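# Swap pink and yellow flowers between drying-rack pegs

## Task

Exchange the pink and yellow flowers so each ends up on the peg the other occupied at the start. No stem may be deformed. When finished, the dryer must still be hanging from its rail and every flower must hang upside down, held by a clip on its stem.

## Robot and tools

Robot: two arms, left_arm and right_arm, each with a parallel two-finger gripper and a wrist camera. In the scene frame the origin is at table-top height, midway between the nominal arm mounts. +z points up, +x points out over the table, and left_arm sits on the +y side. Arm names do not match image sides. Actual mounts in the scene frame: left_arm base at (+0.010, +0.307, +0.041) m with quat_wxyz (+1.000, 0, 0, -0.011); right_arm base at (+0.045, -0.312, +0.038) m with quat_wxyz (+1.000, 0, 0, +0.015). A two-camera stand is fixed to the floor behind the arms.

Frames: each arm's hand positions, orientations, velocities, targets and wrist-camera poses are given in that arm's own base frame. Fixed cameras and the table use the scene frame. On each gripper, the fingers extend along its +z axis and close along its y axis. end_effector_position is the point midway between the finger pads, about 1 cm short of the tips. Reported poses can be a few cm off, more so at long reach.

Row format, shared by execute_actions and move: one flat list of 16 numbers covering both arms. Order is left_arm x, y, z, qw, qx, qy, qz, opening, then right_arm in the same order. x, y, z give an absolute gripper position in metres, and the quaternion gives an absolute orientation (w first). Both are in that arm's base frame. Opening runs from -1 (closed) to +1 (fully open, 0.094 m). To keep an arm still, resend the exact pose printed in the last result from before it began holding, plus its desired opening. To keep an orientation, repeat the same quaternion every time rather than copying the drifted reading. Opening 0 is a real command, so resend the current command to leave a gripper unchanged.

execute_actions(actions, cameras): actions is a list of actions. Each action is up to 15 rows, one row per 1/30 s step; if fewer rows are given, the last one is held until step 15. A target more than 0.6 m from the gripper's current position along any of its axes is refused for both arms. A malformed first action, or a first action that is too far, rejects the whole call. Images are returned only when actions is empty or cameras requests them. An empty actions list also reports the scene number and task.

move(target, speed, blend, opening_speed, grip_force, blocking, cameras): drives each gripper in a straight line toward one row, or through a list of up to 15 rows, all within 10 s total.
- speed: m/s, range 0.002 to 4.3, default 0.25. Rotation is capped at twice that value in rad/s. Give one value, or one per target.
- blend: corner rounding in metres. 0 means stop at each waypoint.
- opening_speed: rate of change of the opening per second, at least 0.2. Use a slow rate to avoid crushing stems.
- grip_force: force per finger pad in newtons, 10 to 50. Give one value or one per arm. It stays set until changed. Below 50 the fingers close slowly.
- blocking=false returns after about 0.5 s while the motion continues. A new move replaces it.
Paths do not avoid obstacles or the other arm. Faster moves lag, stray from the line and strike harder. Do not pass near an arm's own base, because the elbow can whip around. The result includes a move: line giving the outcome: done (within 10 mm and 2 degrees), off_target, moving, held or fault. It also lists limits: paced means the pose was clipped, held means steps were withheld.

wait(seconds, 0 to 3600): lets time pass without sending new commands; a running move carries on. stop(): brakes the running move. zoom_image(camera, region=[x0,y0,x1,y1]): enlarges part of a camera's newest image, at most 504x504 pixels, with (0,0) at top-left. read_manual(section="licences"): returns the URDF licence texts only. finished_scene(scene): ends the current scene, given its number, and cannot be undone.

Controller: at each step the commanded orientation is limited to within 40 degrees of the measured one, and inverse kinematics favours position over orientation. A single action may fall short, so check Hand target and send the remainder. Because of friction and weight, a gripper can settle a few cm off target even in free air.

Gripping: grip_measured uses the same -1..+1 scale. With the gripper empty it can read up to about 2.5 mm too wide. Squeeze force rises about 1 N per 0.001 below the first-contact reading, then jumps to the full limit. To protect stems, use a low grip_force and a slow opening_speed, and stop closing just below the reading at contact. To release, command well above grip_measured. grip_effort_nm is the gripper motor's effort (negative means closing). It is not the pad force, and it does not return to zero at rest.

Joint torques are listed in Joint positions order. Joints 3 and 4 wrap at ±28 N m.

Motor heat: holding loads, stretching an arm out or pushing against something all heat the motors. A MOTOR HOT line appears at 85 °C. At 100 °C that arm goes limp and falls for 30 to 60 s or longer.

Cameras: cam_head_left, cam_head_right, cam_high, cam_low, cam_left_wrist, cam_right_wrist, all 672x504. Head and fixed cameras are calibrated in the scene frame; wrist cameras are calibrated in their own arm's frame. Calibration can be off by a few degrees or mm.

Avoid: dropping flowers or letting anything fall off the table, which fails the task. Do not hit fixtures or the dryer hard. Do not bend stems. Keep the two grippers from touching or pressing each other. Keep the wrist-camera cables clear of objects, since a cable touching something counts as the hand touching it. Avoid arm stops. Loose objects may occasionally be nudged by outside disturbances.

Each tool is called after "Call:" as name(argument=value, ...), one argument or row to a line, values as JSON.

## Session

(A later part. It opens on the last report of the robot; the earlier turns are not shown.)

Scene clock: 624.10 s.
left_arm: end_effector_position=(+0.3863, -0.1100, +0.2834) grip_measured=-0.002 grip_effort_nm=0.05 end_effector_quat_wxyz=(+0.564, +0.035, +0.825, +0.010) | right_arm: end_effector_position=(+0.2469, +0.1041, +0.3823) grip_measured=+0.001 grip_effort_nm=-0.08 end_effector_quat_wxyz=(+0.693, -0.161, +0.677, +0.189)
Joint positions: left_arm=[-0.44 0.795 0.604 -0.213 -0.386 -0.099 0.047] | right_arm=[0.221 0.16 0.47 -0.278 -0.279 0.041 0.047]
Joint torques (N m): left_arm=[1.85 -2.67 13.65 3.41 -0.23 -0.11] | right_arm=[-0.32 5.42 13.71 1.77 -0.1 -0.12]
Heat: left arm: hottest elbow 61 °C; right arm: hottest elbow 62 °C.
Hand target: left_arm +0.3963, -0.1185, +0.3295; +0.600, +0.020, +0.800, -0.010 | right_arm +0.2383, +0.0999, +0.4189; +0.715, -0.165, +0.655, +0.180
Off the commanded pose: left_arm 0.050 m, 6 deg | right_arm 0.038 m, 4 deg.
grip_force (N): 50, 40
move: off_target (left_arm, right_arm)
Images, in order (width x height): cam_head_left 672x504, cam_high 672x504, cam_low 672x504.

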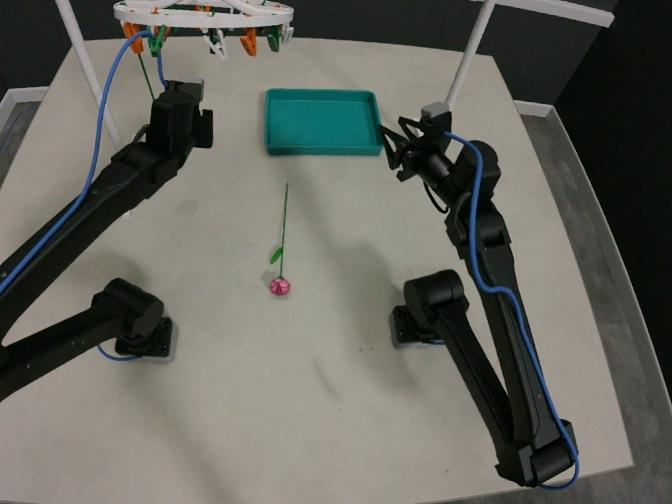

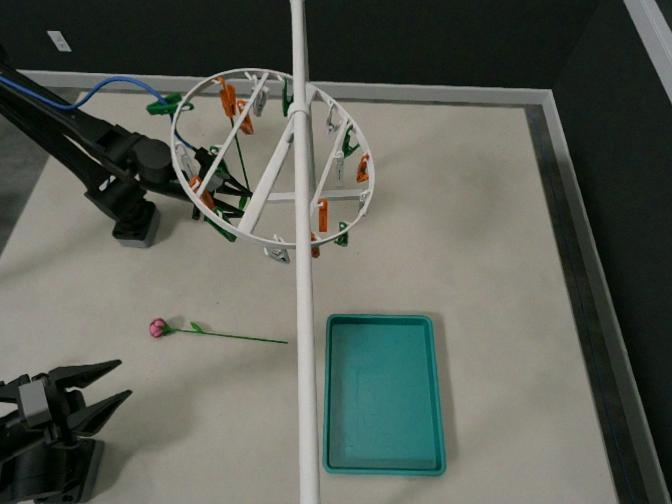

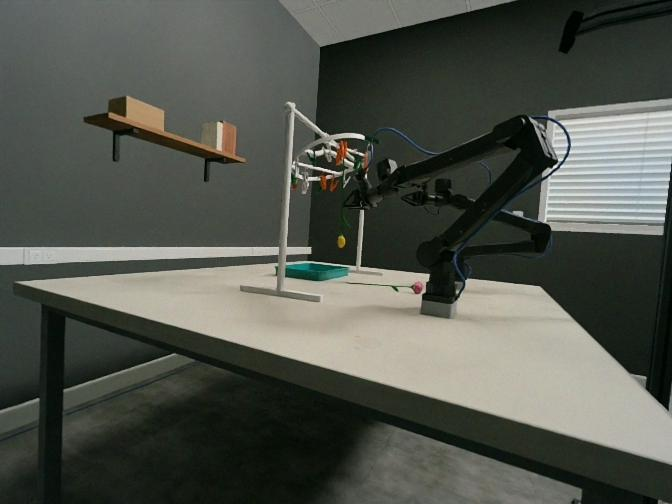

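Call:
move(
  target=[
    [0.34,-0.10,0.29,0.30,0.0,0.954,0,0,0.24,0.10,0.42,0.715,-0.1651,0.6551,0.1802,0],
  ],
  speed=0.07,
  cameras=["cam_head_left","cam_low","cam_high"],
)

Call:
zoom_image(
  camera="cam_head_left",
  region=[110, 0, 250, 140],
)

Call:
zoom_image(
  camera="cam_low",
  region=[280, 90, 420, 230],
)

Call:
zoom_image(
  camera="cam_high",
  region=[120, 60, 300, 240],
)

Scene clock: 650.70 s.
left_arm: end_effector_position=(+0.3275, -0.0984, +0.2631) grip_measured=-0.002 grip_effort_nm=0.05 end_effector_quat_wxyz=(+0.282, +0.013, +0.959, +0.008) | right_arm: end_effector_position=(+0.2469, +0.1041, +0.3823) grip_measured=+0.001 grip_effort_nm=-0.08 end_effector_quat_wxyz=(+0.693, -0.161, +0.677, +0.189)
Joint positions: left_arm=[-0.403 0.884 0.901 -1.056 -0.223 -0.316 0.047] | right_arm=[0.221 0.16 0.47 -0.278 -0.279 0.041 0.047]
Joint torques (N m): left_arm=[3.31 -2.49 12.93 1.09 -0.02 -0.08] | right_arm=[-0.38 5.6 13.75 1.77 -0.1 -0.12]
Heat: left arm: hottest elbow 61 °C; right arm: hottest elbow 64 °C.
Hand target: left_arm +0.3389, -0.0997, +0.2897; +0.300, +0.000, +0.954, +0.000 | right_arm +0.2383, +0.0999, +0.4189; +0.715, -0.165, +0.655, +0.180
Off the commanded pose: left_arm 0.030 m, 3 deg | right_arm 0.038 m, 4 deg.
grip_force (N): 50, 40
move: off_target (left_arm, right_arm)
Images, in order (width x height): cam_head_left 672x504, cam_high 672x504, cam_low 672x504.

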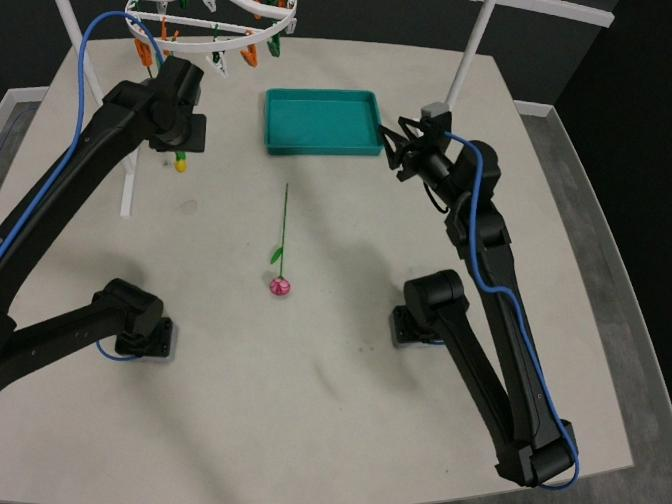

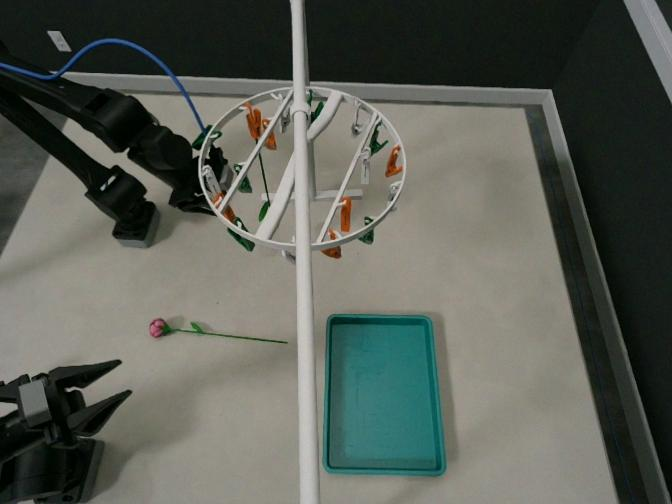

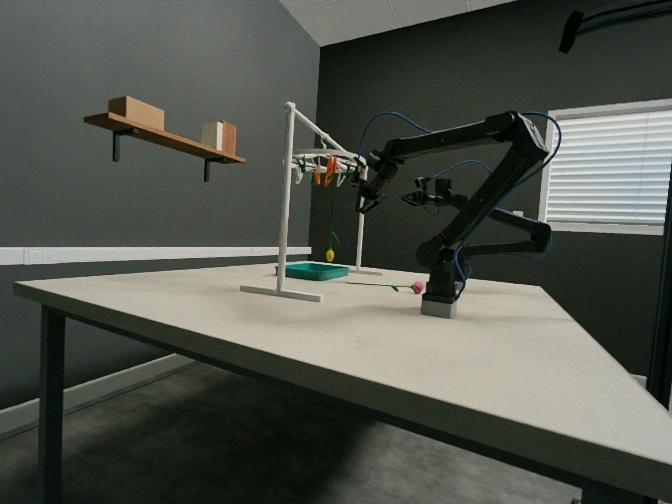

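Scaled by 3.600 from the camera's image (finer frame: 960x720).

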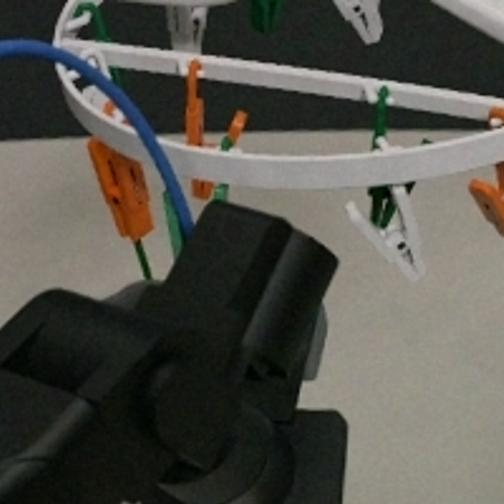

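Scaled by 3.600 from the camera's image (finer frame: 960x720).

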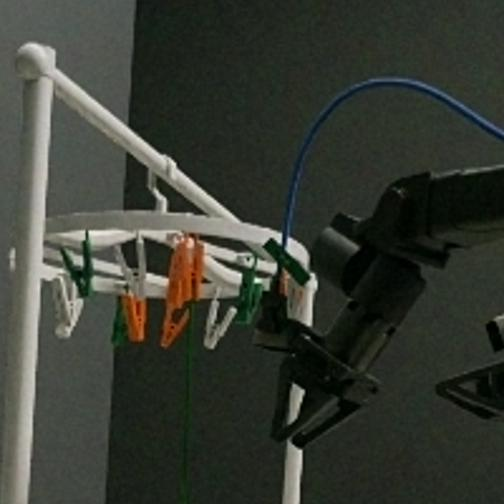

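Scaled by 2.800 from the camera's image (finer frame: 960x720).

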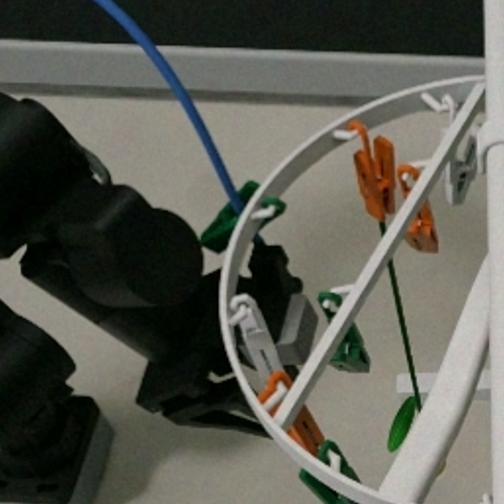

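Call:
move(
  target=[
    [0.41,-0.11,0.325,0.34,0.0,0.94,0,0,0.24,0.10,0.42,0.715,-0.1651,0.6551,0.1802,0],
  ],
  speed=0.06,
  cameras=["cam_head_left","cam_low","cam_high"],
)

Call:
zoom_image(
  camera="cam_head_left",
  region=[110, 0, 250, 140],
)

Call:
zoom_image(
  camera="cam_low",
  region=[280, 90, 420, 230],
)

Call:
zoom_image(
  camera="cam_high",
  region=[120, 60, 300, 240],
)

Scene clock: 661.33 s.
left_arm: end_effector_position=(+0.3880, -0.1057, +0.2902) grip_measured=-0.002 grip_effort_nm=0.05 end_effector_quat_wxyz=(+0.305, -0.001, +0.952, +0.009) | right_arm: end_effector_position=(+0.2469, +0.1041, +0.3823) grip_measured=+0.001 grip_effort_nm=-0.08 end_effector_quat_wxyz=(+0.693, -0.161, +0.677, +0.189)
Joint positions: left_arm=[-0.361 1.028 1.038 -0.998 -0.223 -0.297 0.047] | right_arm=[0.221 0.16 0.47 -0.278 -0.279 0.041 0.047]
Joint torques (N m): left_arm=[3.14 -3.9 13.55 2.48 -0.13 0.3] | right_arm=[-0.15 5.77 13.74 1.77 -0.08 -0.11]
Heat: left arm: hottest elbow 62 °C; right arm: hottest elbow 65 °C.
Hand target: left_arm +0.4073, -0.1091, +0.3250; +0.340, +0.000, +0.940, +0.001 | right_arm +0.2383, +0.0999, +0.4189; +0.715, -0.165, +0.655, +0.180
Off the commanded pose: left_arm 0.041 m, 4 deg | right_arm 0.038 m, 4 deg.
grip_force (N): 50, 40
move: off_target (left_arm, right_arm)
Images, in order (width x height): cam_head_left 672x504, cam_high 672x504, cam_low 672x504.

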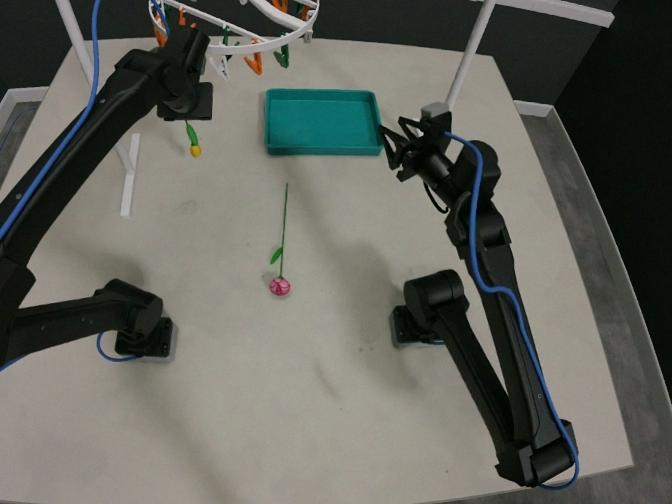

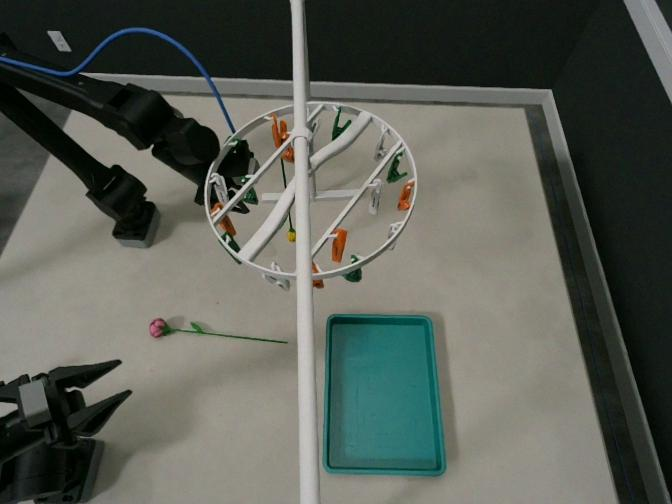

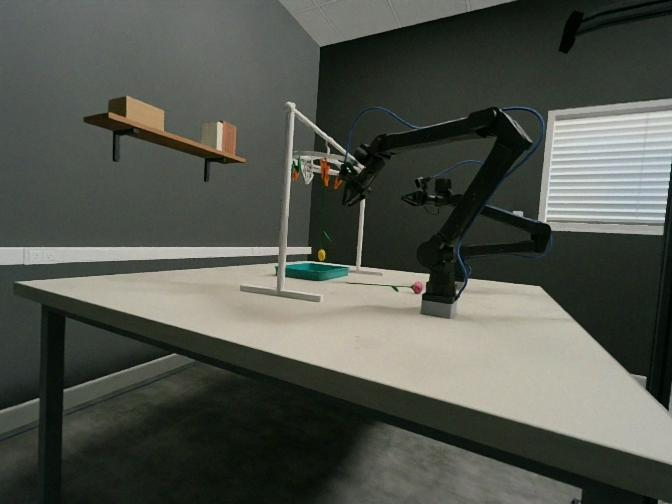

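Scaled by 3.600 from the camera's image (finer frame: 960x720).

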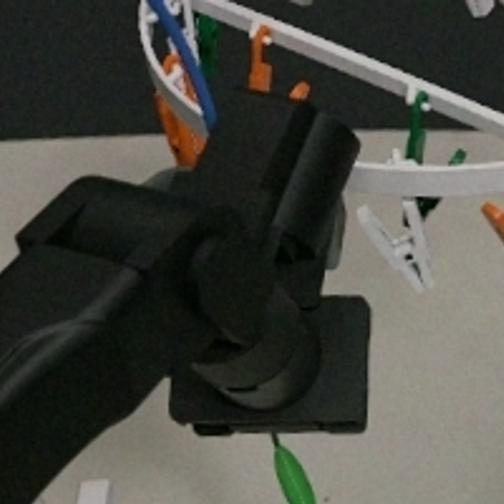

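Scaled by 3.600 from the camera's image (finer frame: 960x720).

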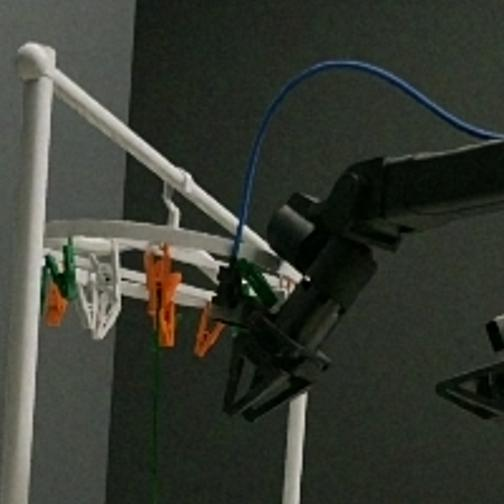

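Scaled by 2.800 from the camera's image (finer frame: 960x720).

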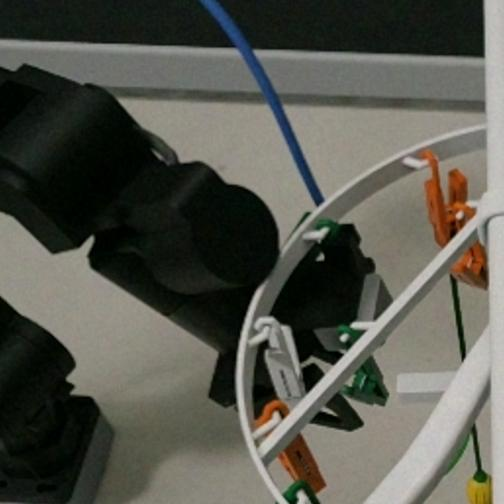

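Call:
move(
  target=[
    [0.40,-0.05,0.325,0.34,0.0,0.94,0,0,0.24,0.10,0.42,0.715,-0.1651,0.6551,0.1802,0],
  ],
  speed=0.06,
  cameras=["cam_head_left","cam_low","cam_high","cam_head_right"],
)

Call:
zoom_image(
  camera="cam_head_right",
  region=[80, 0, 220, 140],
)

Call:
zoom_image(
  camera="cam_low",
  region=[280, 90, 420, 230],
)

Call:
zoom_image(
  camera="cam_high",
  region=[120, 60, 300, 240],
)

Scene clock: 666.70 s.
left_arm: end_effector_position=(+0.3936, -0.0523, +0.3035) grip_measured=-0.002 grip_effort_nm=0.05 end_effector_quat_wxyz=(+0.313, +0.000, +0.950, +0.003) | right_arm: end_effector_position=(+0.2469, +0.1041, +0.3823) grip_measured=+0.001 grip_effort_nm=-0.08 end_effector_quat_wxyz=(+0.693, -0.161, +0.677, +0.189)
Joint positions: left_arm=[-0.18 0.987 1.038 -0.992 -0.112 -0.143 0.047] | right_arm=[0.221 0.16 0.47 -0.278 -0.279 0.041 0.047]
Joint torques (N m): left_arm=[3.19 -5.77 10.51 2.35 0.07 0.16] | right_arm=[-0.15 5.54 13.75 1.76 -0.1 -0.11]
Heat: left arm: hottest elbow 64 °C; right arm: hottest elbow 65 °C.
Hand target: left_arm +0.3992, -0.0499, +0.3251; +0.340, +0.000, +0.940, +0.000 | right_arm +0.2383, +0.0999, +0.4189; +0.715, -0.165, +0.655, +0.180
Off the commanded pose: left_arm 0.023 m, 3 deg | right_arm 0.038 m, 4 deg.
grip_force (N): 50, 40
move: off_target (left_arm, right_arm)
Images, in order (width x height): cam_head_left 672x504, cam_head_right 672x504, cam_high 672x504, cam_low 672x504.

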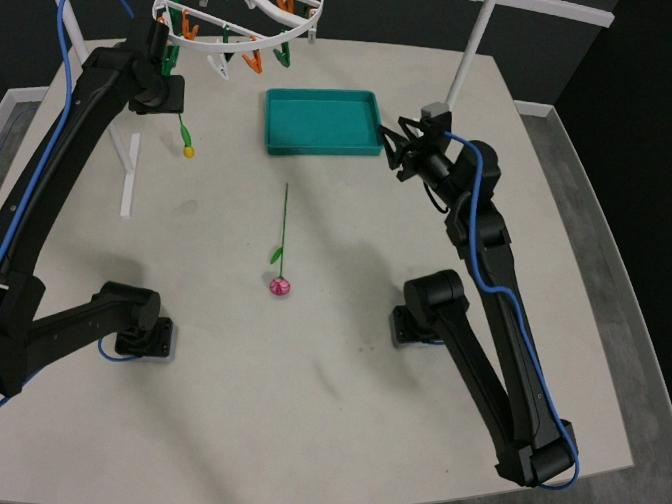

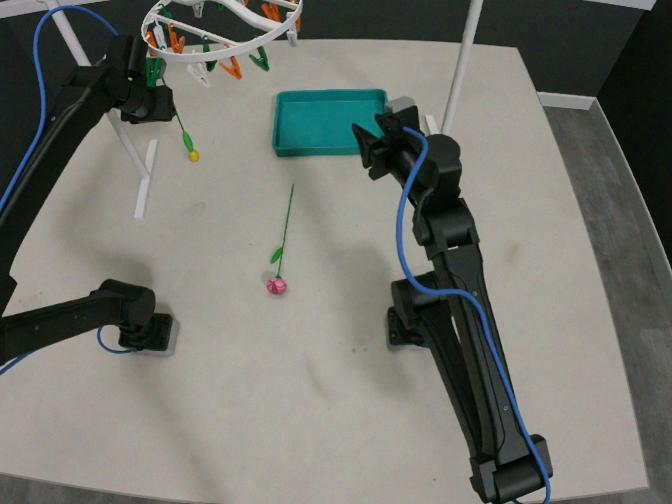

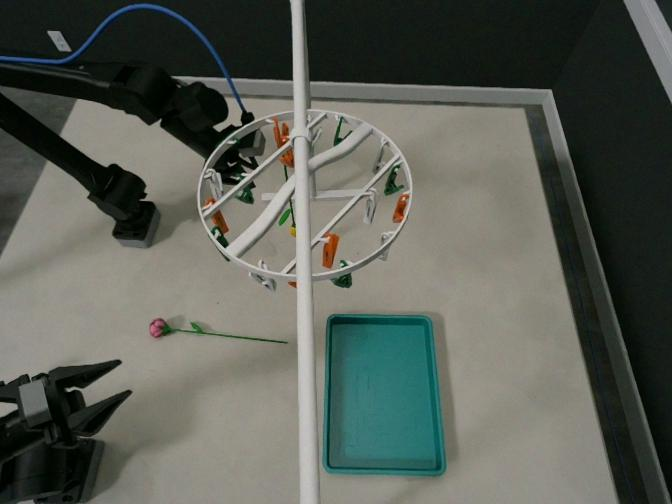

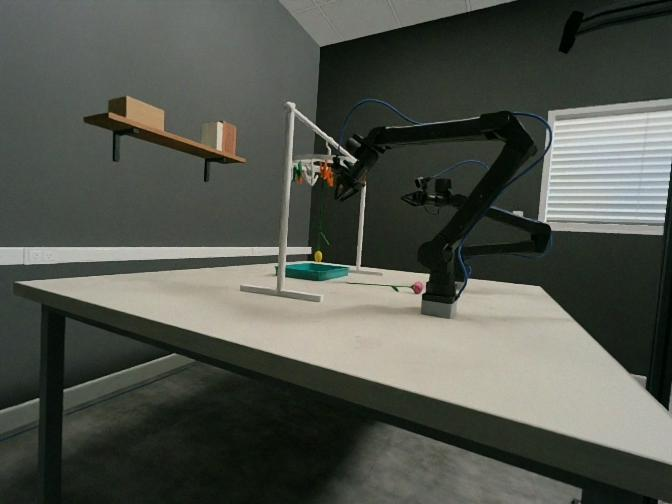

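Scaled by 3.600 from the camera's image (finer frame: 960x720).

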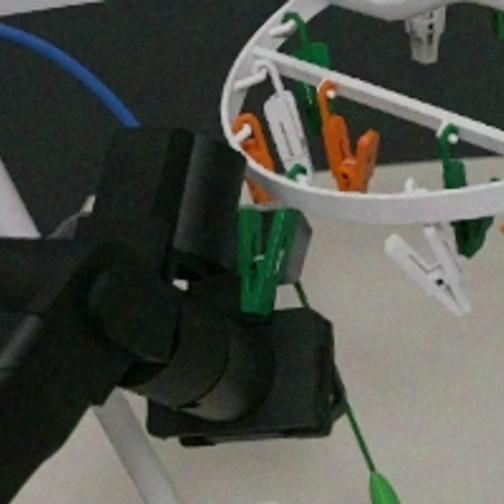

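Scaled by 3.600 from the camera's image (finer frame: 960x720).

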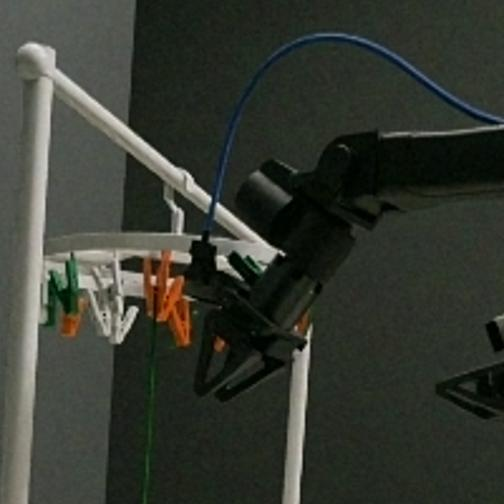

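Scaled by 2.800 from the camera's image (finer frame: 960x720).

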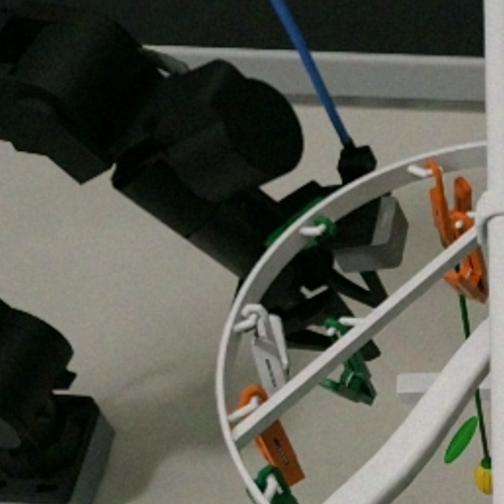

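Call:
move(
  target=[
    [0.39,0.02,0.31,0.34,0.0,0.94,0,0,0.24,0.10,0.42,0.715,-0.1651,0.6551,0.1802,0],
    [0.28,0.08,0.30,0.45,0.0,0.893,0,0,0.24,0.10,0.42,0.715,-0.1651,0.6551,0.1802,0],
  ],
  speed=0.08,
  cameras=["all"],
)

Scene clock: 673.27 s.
left_arm: end_effector_position=(+0.2804, +0.0775, +0.2955) grip_measured=-0.002 grip_effort_nm=0.05 end_effector_quat_wxyz=(+0.443, -0.004, +0.897, -0.008) | right_arm: end_effector_position=(+0.2469, +0.1041, +0.3823) grip_measured=+0.001 grip_effort_nm=-0.08 end_effector_quat_wxyz=(+0.693, -0.161, +0.677, +0.189)
Joint positions: left_arm=[0.511 0.538 0.715 -0.902 0.408 0.316 0.047] | right_arm=[0.221 0.16 0.47 -0.278 -0.279 0.041 0.047]
Joint torques (N m): left_arm=[3.25 -0.21 8.94 2.15 0.31 0.2] | right_arm=[-0.15 5.6 13.79 1.81 -0.1 -0.12]
Heat: left arm: hottest elbow 64 °C; right arm: hottest elbow 65 °C.
Hand target: left_arm +0.2800, +0.0800, +0.3000; +0.450, +0.000, +0.893, +0.000 | right_arm +0.2383, +0.0999, +0.4189; +0.715, -0.165, +0.655, +0.180
Off the commanded pose: left_arm 0.005 m, 1 deg | right_arm 0.038 m, 4 deg.
grip_force (N): 50, 40
move: off_target (right_arm)
cam_left_wrist: T_world_to_cam=[[-0.00323, -0.99999, 0.00318, 0.0774], [-0.88571, 0.00139, -0.46423, 0.42316], [0.46422, -0.00432, -0.88571, 0.22421]] pos_world=[0.27096, 0.07778, 0.39478]
cam_right_wrist: T_world_to_cam=[[0.48496, -0.87423, -0.02304, -0.02101], [-0.34848, -0.16902, -0.92195, 0.49643], [0.80211, 0.45514, -0.38662, -0.00872]] pos_world=[0.19019, 0.06951, 0.45383]

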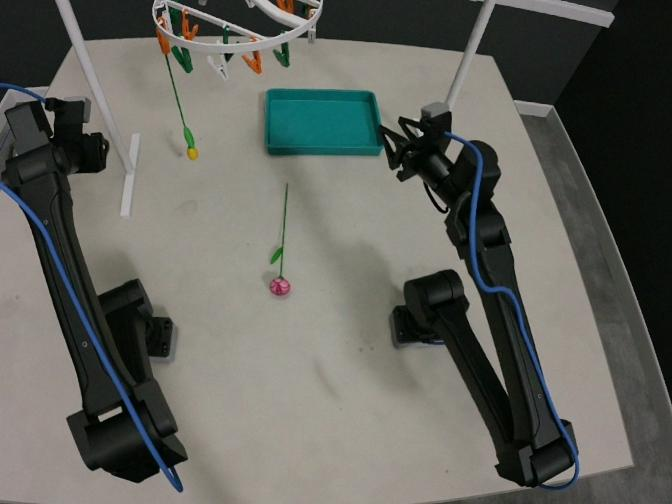

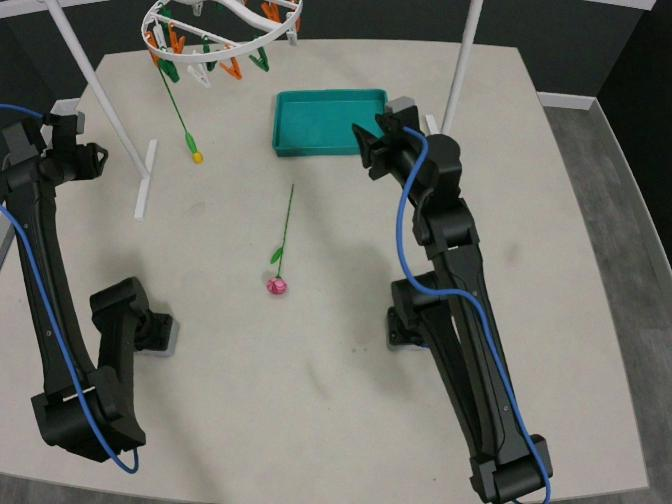

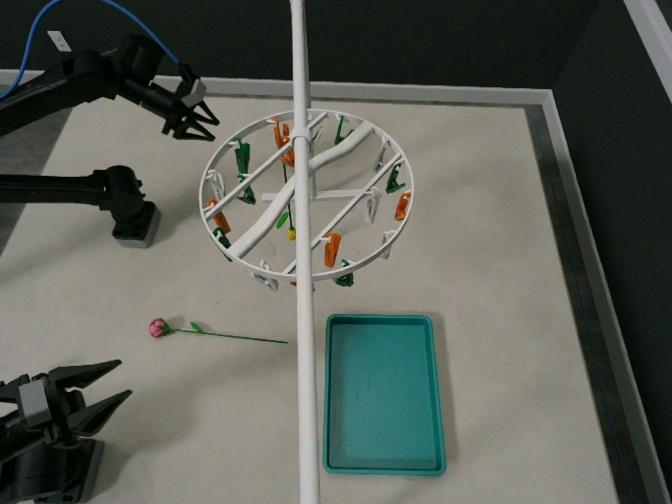

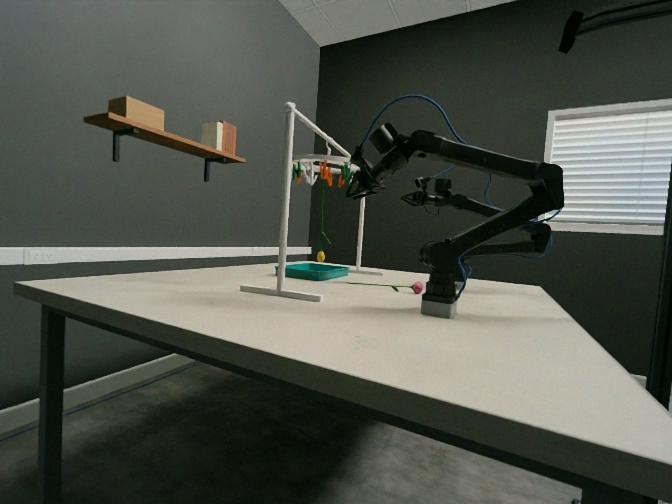

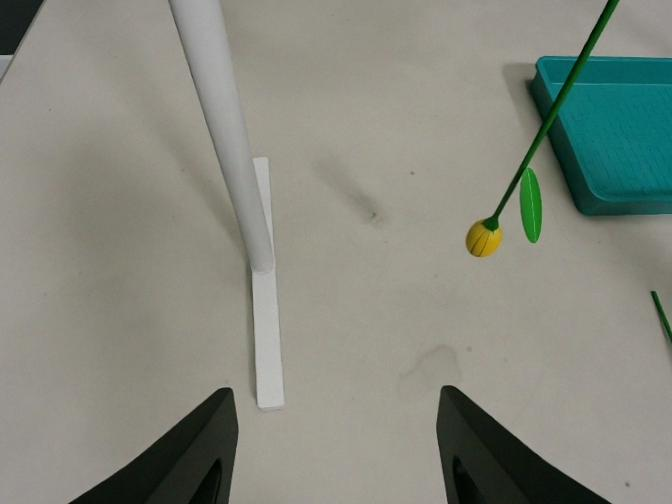

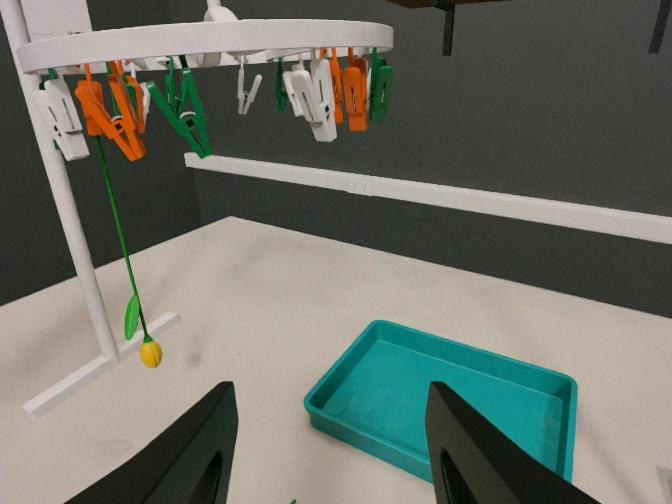

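Call:
move(
  target=[
    [0.27,0.05,0.30,0.62,0.14,0.75,-0.16,0,0.23,0.15,0.25,0.45,0,0.85,0,0],
    [0.27,0.0,0.36,0.68,0.14,0.70,-0.16,0,0.29,0.28,0.05,0.1908,0.0145,0.9815,-0.0028,-0.2],
  ],
  speed=0.2,
  blend=0.03,
  cameras=["cam_right_wrist","cam_left_wrist","cam_head_left","cam_head_right"],
)

Scene clock: 684.77 s.
left_arm: end_effector_position=(+0.2714, +0.0034, +0.3538) grip_measured=-0.002 grip_effort_nm=0.05 end_effector_quat_wxyz=(+0.674, +0.132, +0.708, -0.164) | right_arm: end_effector_position=(+0.2720, +0.2627, +0.0372) grip_measured=-0.198 grip_effort_nm=-0.08 end_effector_quat_wxyz=(+0.177, -0.003, +0.984, -0.023)
Joint positions: left_arm=[0.588 0.317 0.456 -0.212 1.009 0.008 0.047] | right_arm=[0.909 1.425 0.738 -0.695 0.306 0.874 0.038]
Joint torques (N m): left_arm=[1.85 1.14 8.95 2.65 -0.03 -0.03] | right_arm=[-0.26 -8.94 10.02 1.14 0.18 0.21]
Heat: left arm: hottest elbow 61 °C; right arm: hottest elbow 65 °C.
Hand target: left_arm +0.2699, +0.0000, +0.3600; +0.681, +0.140, +0.701, -0.160 | right_arm +0.2893, +0.2791, +0.0507; +0.191, +0.014, +0.981, -0.003
Off the commanded pose: left_arm 0.007 m, 2 deg | right_arm 0.028 m, 3 deg.
grip_force (N): 50, 40
move: off_target (right_arm); target 2's new opening was sent with right_arm's hand 0.028 m and 3 deg from that target
cam_left_wrist: T_world_to_cam=[[-0.40333, -0.91419, 0.03989, 0.09835], [-0.43152, 0.15158, -0.88928, 0.469], [0.80692, -0.37589, -0.45563, 0.03593]] pos_world=[0.21306, 0.03233, 0.42951]
cam_right_wrist: T_world_to_cam=[[0.00755, -0.999, 0.04403, 0.25762], [-0.9973, -0.00431, 0.07327, 0.30997], [-0.07301, -0.04446, -0.99634, 0.15744]] pos_world=[0.31869, 0.2657, 0.1228]
Images, in order (width x height): cam_head_left 672x504, cam_head_right 672x504, cam_left_wrist 672x504, cam_right_wrist 672x504.

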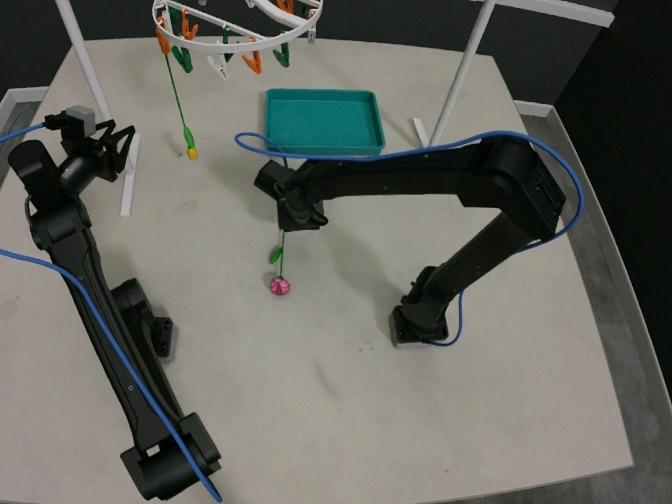

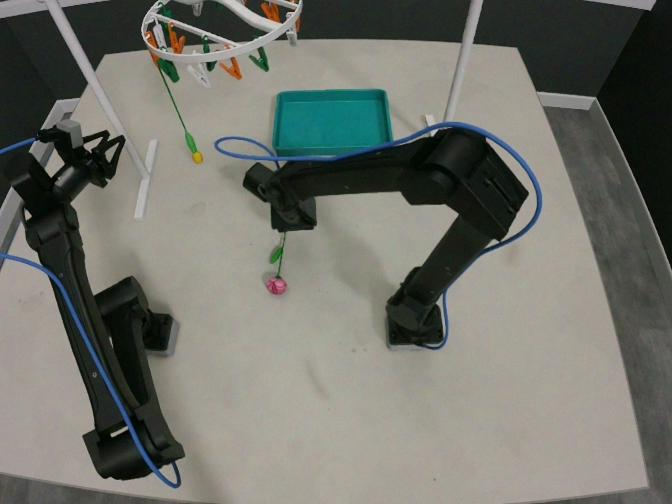

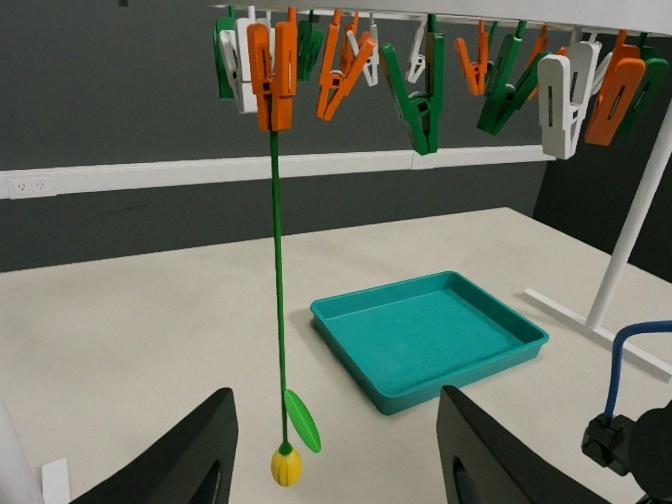

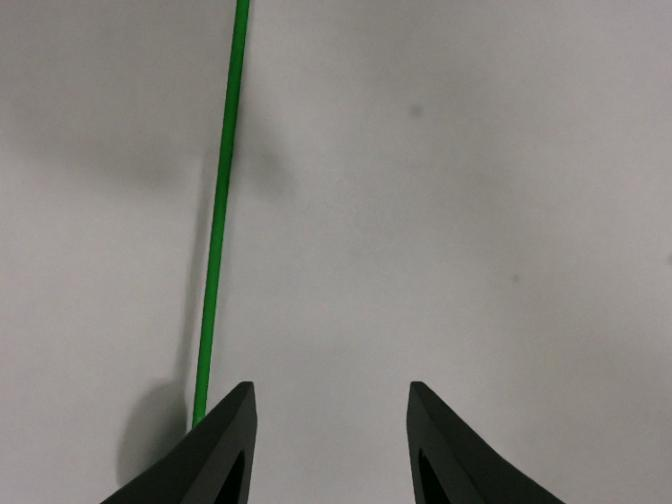

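Call:
move(
  target=[
    [0.27,0.0,0.36,0.68,0.14,0.70,-0.16,0,0.306,0.322,0.03,0.1904,0.0642,0.9795,-0.0125,-0.2],
  ],
  speed=0.08,
  cameras=["cam_right_wrist"],
)

Scene clock: 690.10 s.
left_arm: end_effector_position=(+0.2714, +0.0034, +0.3538) grip_measured=-0.002 grip_effort_nm=0.05 end_effector_quat_wxyz=(+0.674, +0.132, +0.708, -0.164) | right_arm: end_effector_position=(+0.2950, +0.3016, +0.0211) grip_measured=-0.199 grip_effort_nm=-0.08 end_effector_quat_wxyz=(+0.180, +0.056, +0.982, -0.028)
Joint positions: left_arm=[0.588 0.317 0.456 -0.212 1.009 0.008 0.047] | right_arm=[0.933 1.581 0.861 -0.694 0.332 1.021 0.038]
Joint torques (N m): left_arm=[1.9 1.14 8.94 2.66 -0.03 -0.02] | right_arm=[1.32 -11.22 9.66 0.69 0.37 0.22]
Heat: left arm: hottest elbow 61 °C; right arm: hottest elbow 63 °C.
Hand target: left_arm +0.2699, +0.0000, +0.3600; +0.681, +0.140, +0.701, -0.160 | right_arm +0.3053, +0.3214, +0.0305; +0.190, +0.064, +0.980, -0.012
Off the commanded pose: left_arm 0.007 m, 2 deg | right_arm 0.025 m, 2 deg.
grip_force (N): 50, 40
move: off_target (right_arm)
cam_right_wrist: T_world_to_cam=[[-0.11071, -0.9933, 0.03309, 0.33047], [-0.99157, 0.11266, 0.06406, 0.29751], [-0.06736, -0.02572, -0.9974, 0.13745]] pos_world=[0.34085, 0.29828, 0.10709]

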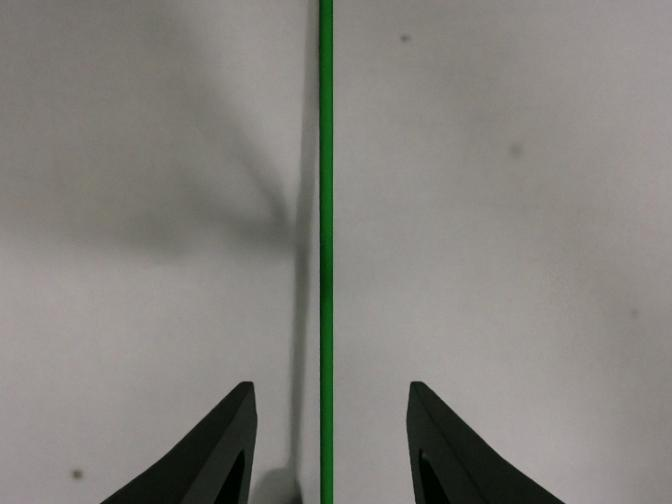

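Call:
move(
  target=[
    [0.27,0.0,0.36,0.68,0.14,0.70,-0.16,0,0.295,0.308,-0.010,0.1904,0.0642,0.9795,-0.0125,-0.2],
    [0.291,0.304,-0.030,0.1904,0.0642,0.9795,-0.0125,-0.2,0.27,0.0,0.36,0.68,0.14,0.70,-0.16,0],
  ],
  speed=0.05,
  cameras=["cam_right_wrist"],
)

Scene clock: 703.23 s.
left_arm: end_effector_position=(+0.2726, +0.1980, +0.0637) grip_measured=-0.002 grip_effort_nm=0.05 end_effector_quat_wxyz=(+0.327, +0.078, +0.938, -0.081) | right_arm: end_effector_position=(+0.2767, +0.0882, +0.2619) grip_measured=-0.199 grip_effort_nm=-0.07 end_effector_quat_wxyz=(+0.563, +0.123, +0.808, -0.119)
Joint positions: left_arm=[0.948 1.271 0.584 -0.648 0.651 1.034 0.047] | right_arm=[0.871 0.646 0.546 -0.72 1.092 0.704 0.038]
Joint torques (N m): left_arm=[3.25 -4.89 9.77 1.5 0.35 0.24] | right_arm=[-0.03 0.32 8.06 1.89 0.55 -0.11]
Heat: left arm: hottest elbow 61 °C; right arm: hottest elbow 58 °C.
Hand target: left_arm +0.2841, +0.2200, +0.0775; +0.339, +0.088, +0.935, -0.055 | right_arm +0.2768, +0.0843, +0.2590; +0.564, +0.124, +0.807, -0.123
Tool commands: left_gripper/opening=+0.0 right_gripper/opening=-0.2
Off the commanded pose: left_arm 0.143 m, 18 deg | right_arm 0.132 m, 19 deg.
grip_force (N): 50, 40
move: off_target (left_arm, right_arm; path cut at 10 s); path passed 1 of 2 targets; target 2's new opening was not sent
cam_right_wrist: T_world_to_cam=[[-0.32512, -0.9438, 0.05947, 0.15659], [-0.67415, 0.18721, -0.71447, 0.39746], [0.66319, -0.27237, -0.69713, 0.11189]] pos_world=[0.24465, 0.10386, 0.35267]

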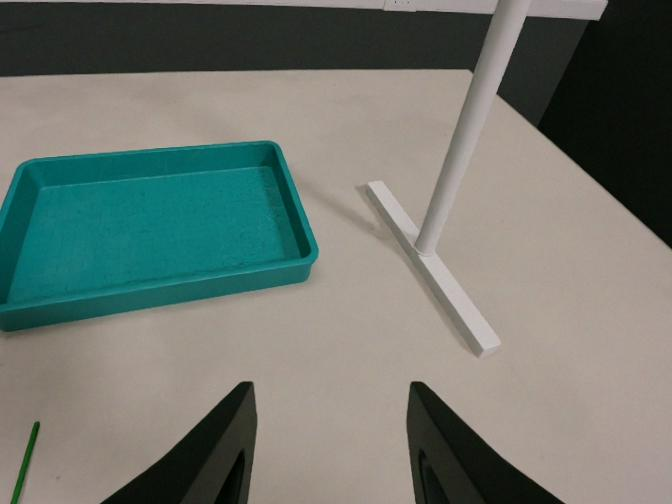

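Call:
move(
  target=[
    [0.26,0.10,0.25,0.5,0.10,0.86,-0.1,0,0.29,0.25,0.12,0.3,0.064,0.95,-0.0125,-0.2],
    [0.27,0.0,0.36,0.68,0.14,0.70,-0.16,0,0.306,0.322,0.03,0.1904,0.0642,0.9795,-0.0125,-0.2],
  ],
  speed=0.15,
  blend=0.02,
  cameras=["cam_right_wrist","cam_head_left"],
)

Call:
move(
  target=[
    [0.27,0.0,0.36,0.68,0.14,0.70,-0.16,0,0.295,0.308,-0.010,0.1904,0.0642,0.9795,-0.0125,-0.2],
    [0.27,0.0,0.36,0.68,0.14,0.70,-0.16,0,0.291,0.304,-0.030,0.1904,0.0642,0.9795,-0.0125,-0.2],
  ],
  speed=0.05,
  cameras=["cam_right_wrist"],
)

Scene clock: 711.07 s.
left_arm: end_effector_position=(+0.2717, +0.0035, +0.3527) grip_measured=-0.002 grip_effort_nm=0.05 end_effector_quat_wxyz=(+0.673, +0.132, +0.709, -0.164) | right_arm: end_effector_position=(+0.2932, +0.3011, +0.0206) grip_measured=-0.199 grip_effort_nm=-0.08 end_effector_quat_wxyz=(+0.179, +0.054, +0.982, -0.032)
Joint positions: left_arm=[0.588 0.318 0.454 -0.212 1.01 0.009 0.047] | right_arm=[0.937 1.582 0.861 -0.701 0.337 1.022 0.038]
Joint torques (N m): left_arm=[1.85 1.03 9.06 2.65 -0.03 -0.05] | right_arm=[0.91 -11.4 9.66 1.03 0.2 0.2]
Heat: left arm: hottest elbow 61 °C; right arm: hottest elbow 56 °C.
Hand target: left_arm +0.2699, +0.0000, +0.3600; +0.681, +0.140, +0.701, -0.160 | right_arm +0.3054, +0.3213, +0.0307; +0.190, +0.064, +0.980, -0.012
Off the commanded pose: left_arm 0.008 m, 2 deg | right_arm 0.026 m, 3 deg.
grip_force (N): 50, 40
move: off_target (right_arm)
cam_right_wrist: T_world_to_cam=[[-0.10776, -0.99328, 0.04213, 0.32873], [-0.99179, 0.11034, 0.06468, 0.29661], [-0.0689, -0.03481, -0.99702, 0.14006]] pos_world=[0.33925, 0.29867, 0.10661]
Images, in order (width x height): cam_head_left 672x504, cam_right_wrist 672x504.

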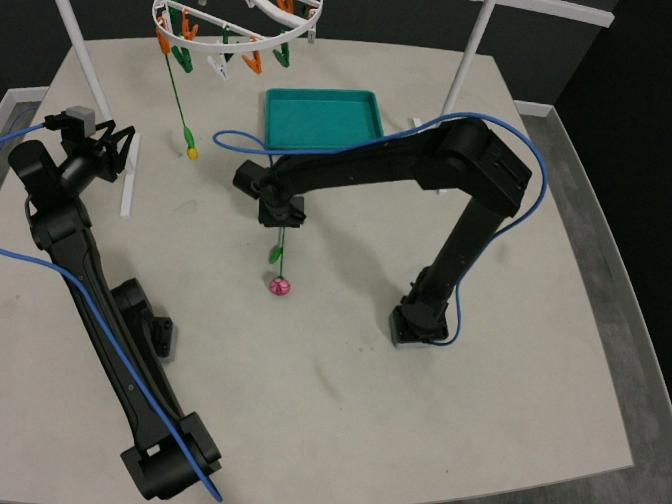

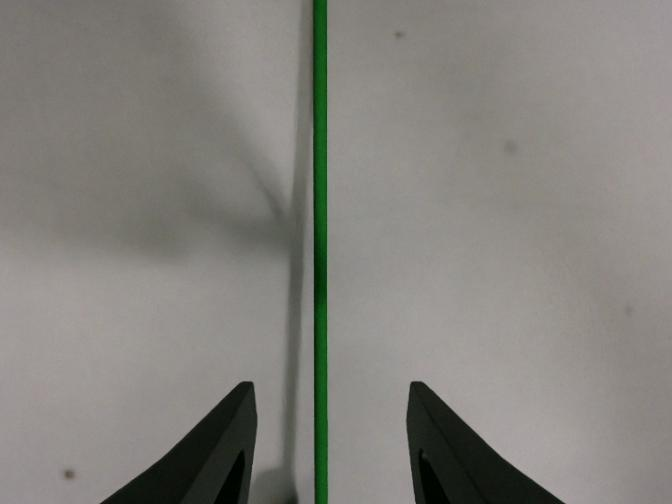

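Scene clock: 713.27 s.
left_arm: end_effector_position=(+0.2716, +0.0036, +0.3527) grip_measured=-0.002 grip_effort_nm=0.05 end_effector_quat_wxyz=(+0.673, +0.131, +0.709, -0.164) | right_arm: end_effector_position=(+0.2966, +0.3054, -0.0198) grip_measured=-0.199 grip_effort_nm=-0.07 end_effector_quat_wxyz=(+0.195, +0.061, +0.979, -0.010)
Joint positions: left_arm=[0.588 0.318 0.454 -0.212 1.009 0.008 0.047] | right_arm=[0.937 1.659 0.804 -0.512 0.337 1.026 0.038]
Joint torques (N m): left_arm=[1.85 1.03 9.06 2.69 -0.03 -0.02] | right_arm=[1.08 -11.46 4.75 1.28 0.25 0.21]
Heat: left arm: hottest elbow 61 °C; right arm: hottest elbow 56 °C.
Hand target: left_arm +0.2698, +0.0000, +0.3601; +0.681, +0.140, +0.701, -0.160 | right_arm +0.2910, +0.3038, -0.0297; +0.190, +0.064, +0.980, -0.013
Off the commanded pose: left_arm 0.008 m, 2 deg | right_arm 0.012 m, 1 deg.
grip_force (N): 50, 40
move: off_target (right_arm)
cam_right_wrist: T_world_to_cam=[[-0.11237, -0.99364, -0.00696, 0.33554], [-0.99304, 0.11205, 0.03634, 0.30137], [-0.03533, 0.01099, -0.99931, 0.07622]] pos_world=[0.33967, 0.2988, 0.06755]

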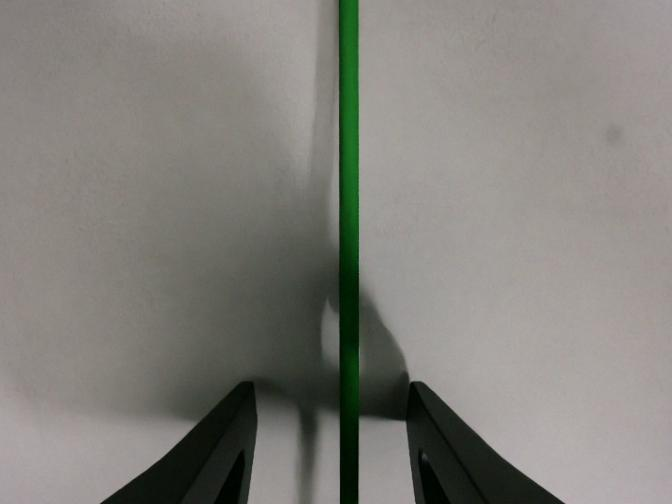

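Call:
move(
  target=[
    [0.27,0.0,0.36,0.68,0.14,0.70,-0.16,0,0.290,0.302,-0.037,0.1904,0.0642,0.9795,-0.0125,-0.3],
  ],
  speed=0.03,
  cameras=["cam_right_wrist"],
)

Scene clock: 715.50 s.
left_arm: end_effector_position=(+0.2716, +0.0036, +0.3527) grip_measured=-0.002 grip_effort_nm=0.05 end_effector_quat_wxyz=(+0.673, +0.131, +0.709, -0.164) | right_arm: end_effector_position=(+0.2971, +0.3068, -0.0208) grip_measured=-0.298 grip_effort_nm=-0.07 end_effector_quat_wxyz=(+0.198, +0.061, +0.978, -0.004)
Joint positions: left_arm=[0.588 0.318 0.454 -0.212 1.009 0.008 0.047] | right_arm=[0.938 1.66 0.799 -0.494 0.337 1.026 0.033]
Joint torques (N m): left_arm=[1.85 1.08 9.06 2.67 -0.03 -0.02] | right_arm=[0.97 -10.4 4.36 1.57 0.24 0.21]
Heat: left arm: hottest elbow 61 °C; right arm: hottest elbow 55 °C.
Hand target: left_arm +0.2698, +0.0000, +0.3601; +0.681, +0.140, +0.701, -0.160 | right_arm +0.2898, +0.3015, -0.0363; +0.190, +0.064, +0.980, -0.013
Off the commanded pose: left_arm 0.008 m, 2 deg | right_arm 0.018 m, 1 deg.
grip_force (N): 50, 40
move: off_target (right_arm)
cam_right_wrist: T_world_to_cam=[[-0.11144, -0.99361, -0.0177, 0.33642], [-0.99336, 0.11087, 0.0306, 0.3021], [-0.02844, 0.02099, -0.99938, 0.07008]] pos_world=[0.33957, 0.29931, 0.06674]

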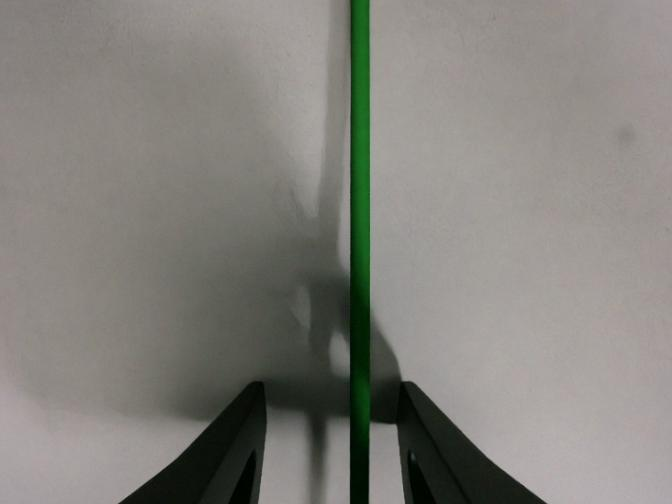

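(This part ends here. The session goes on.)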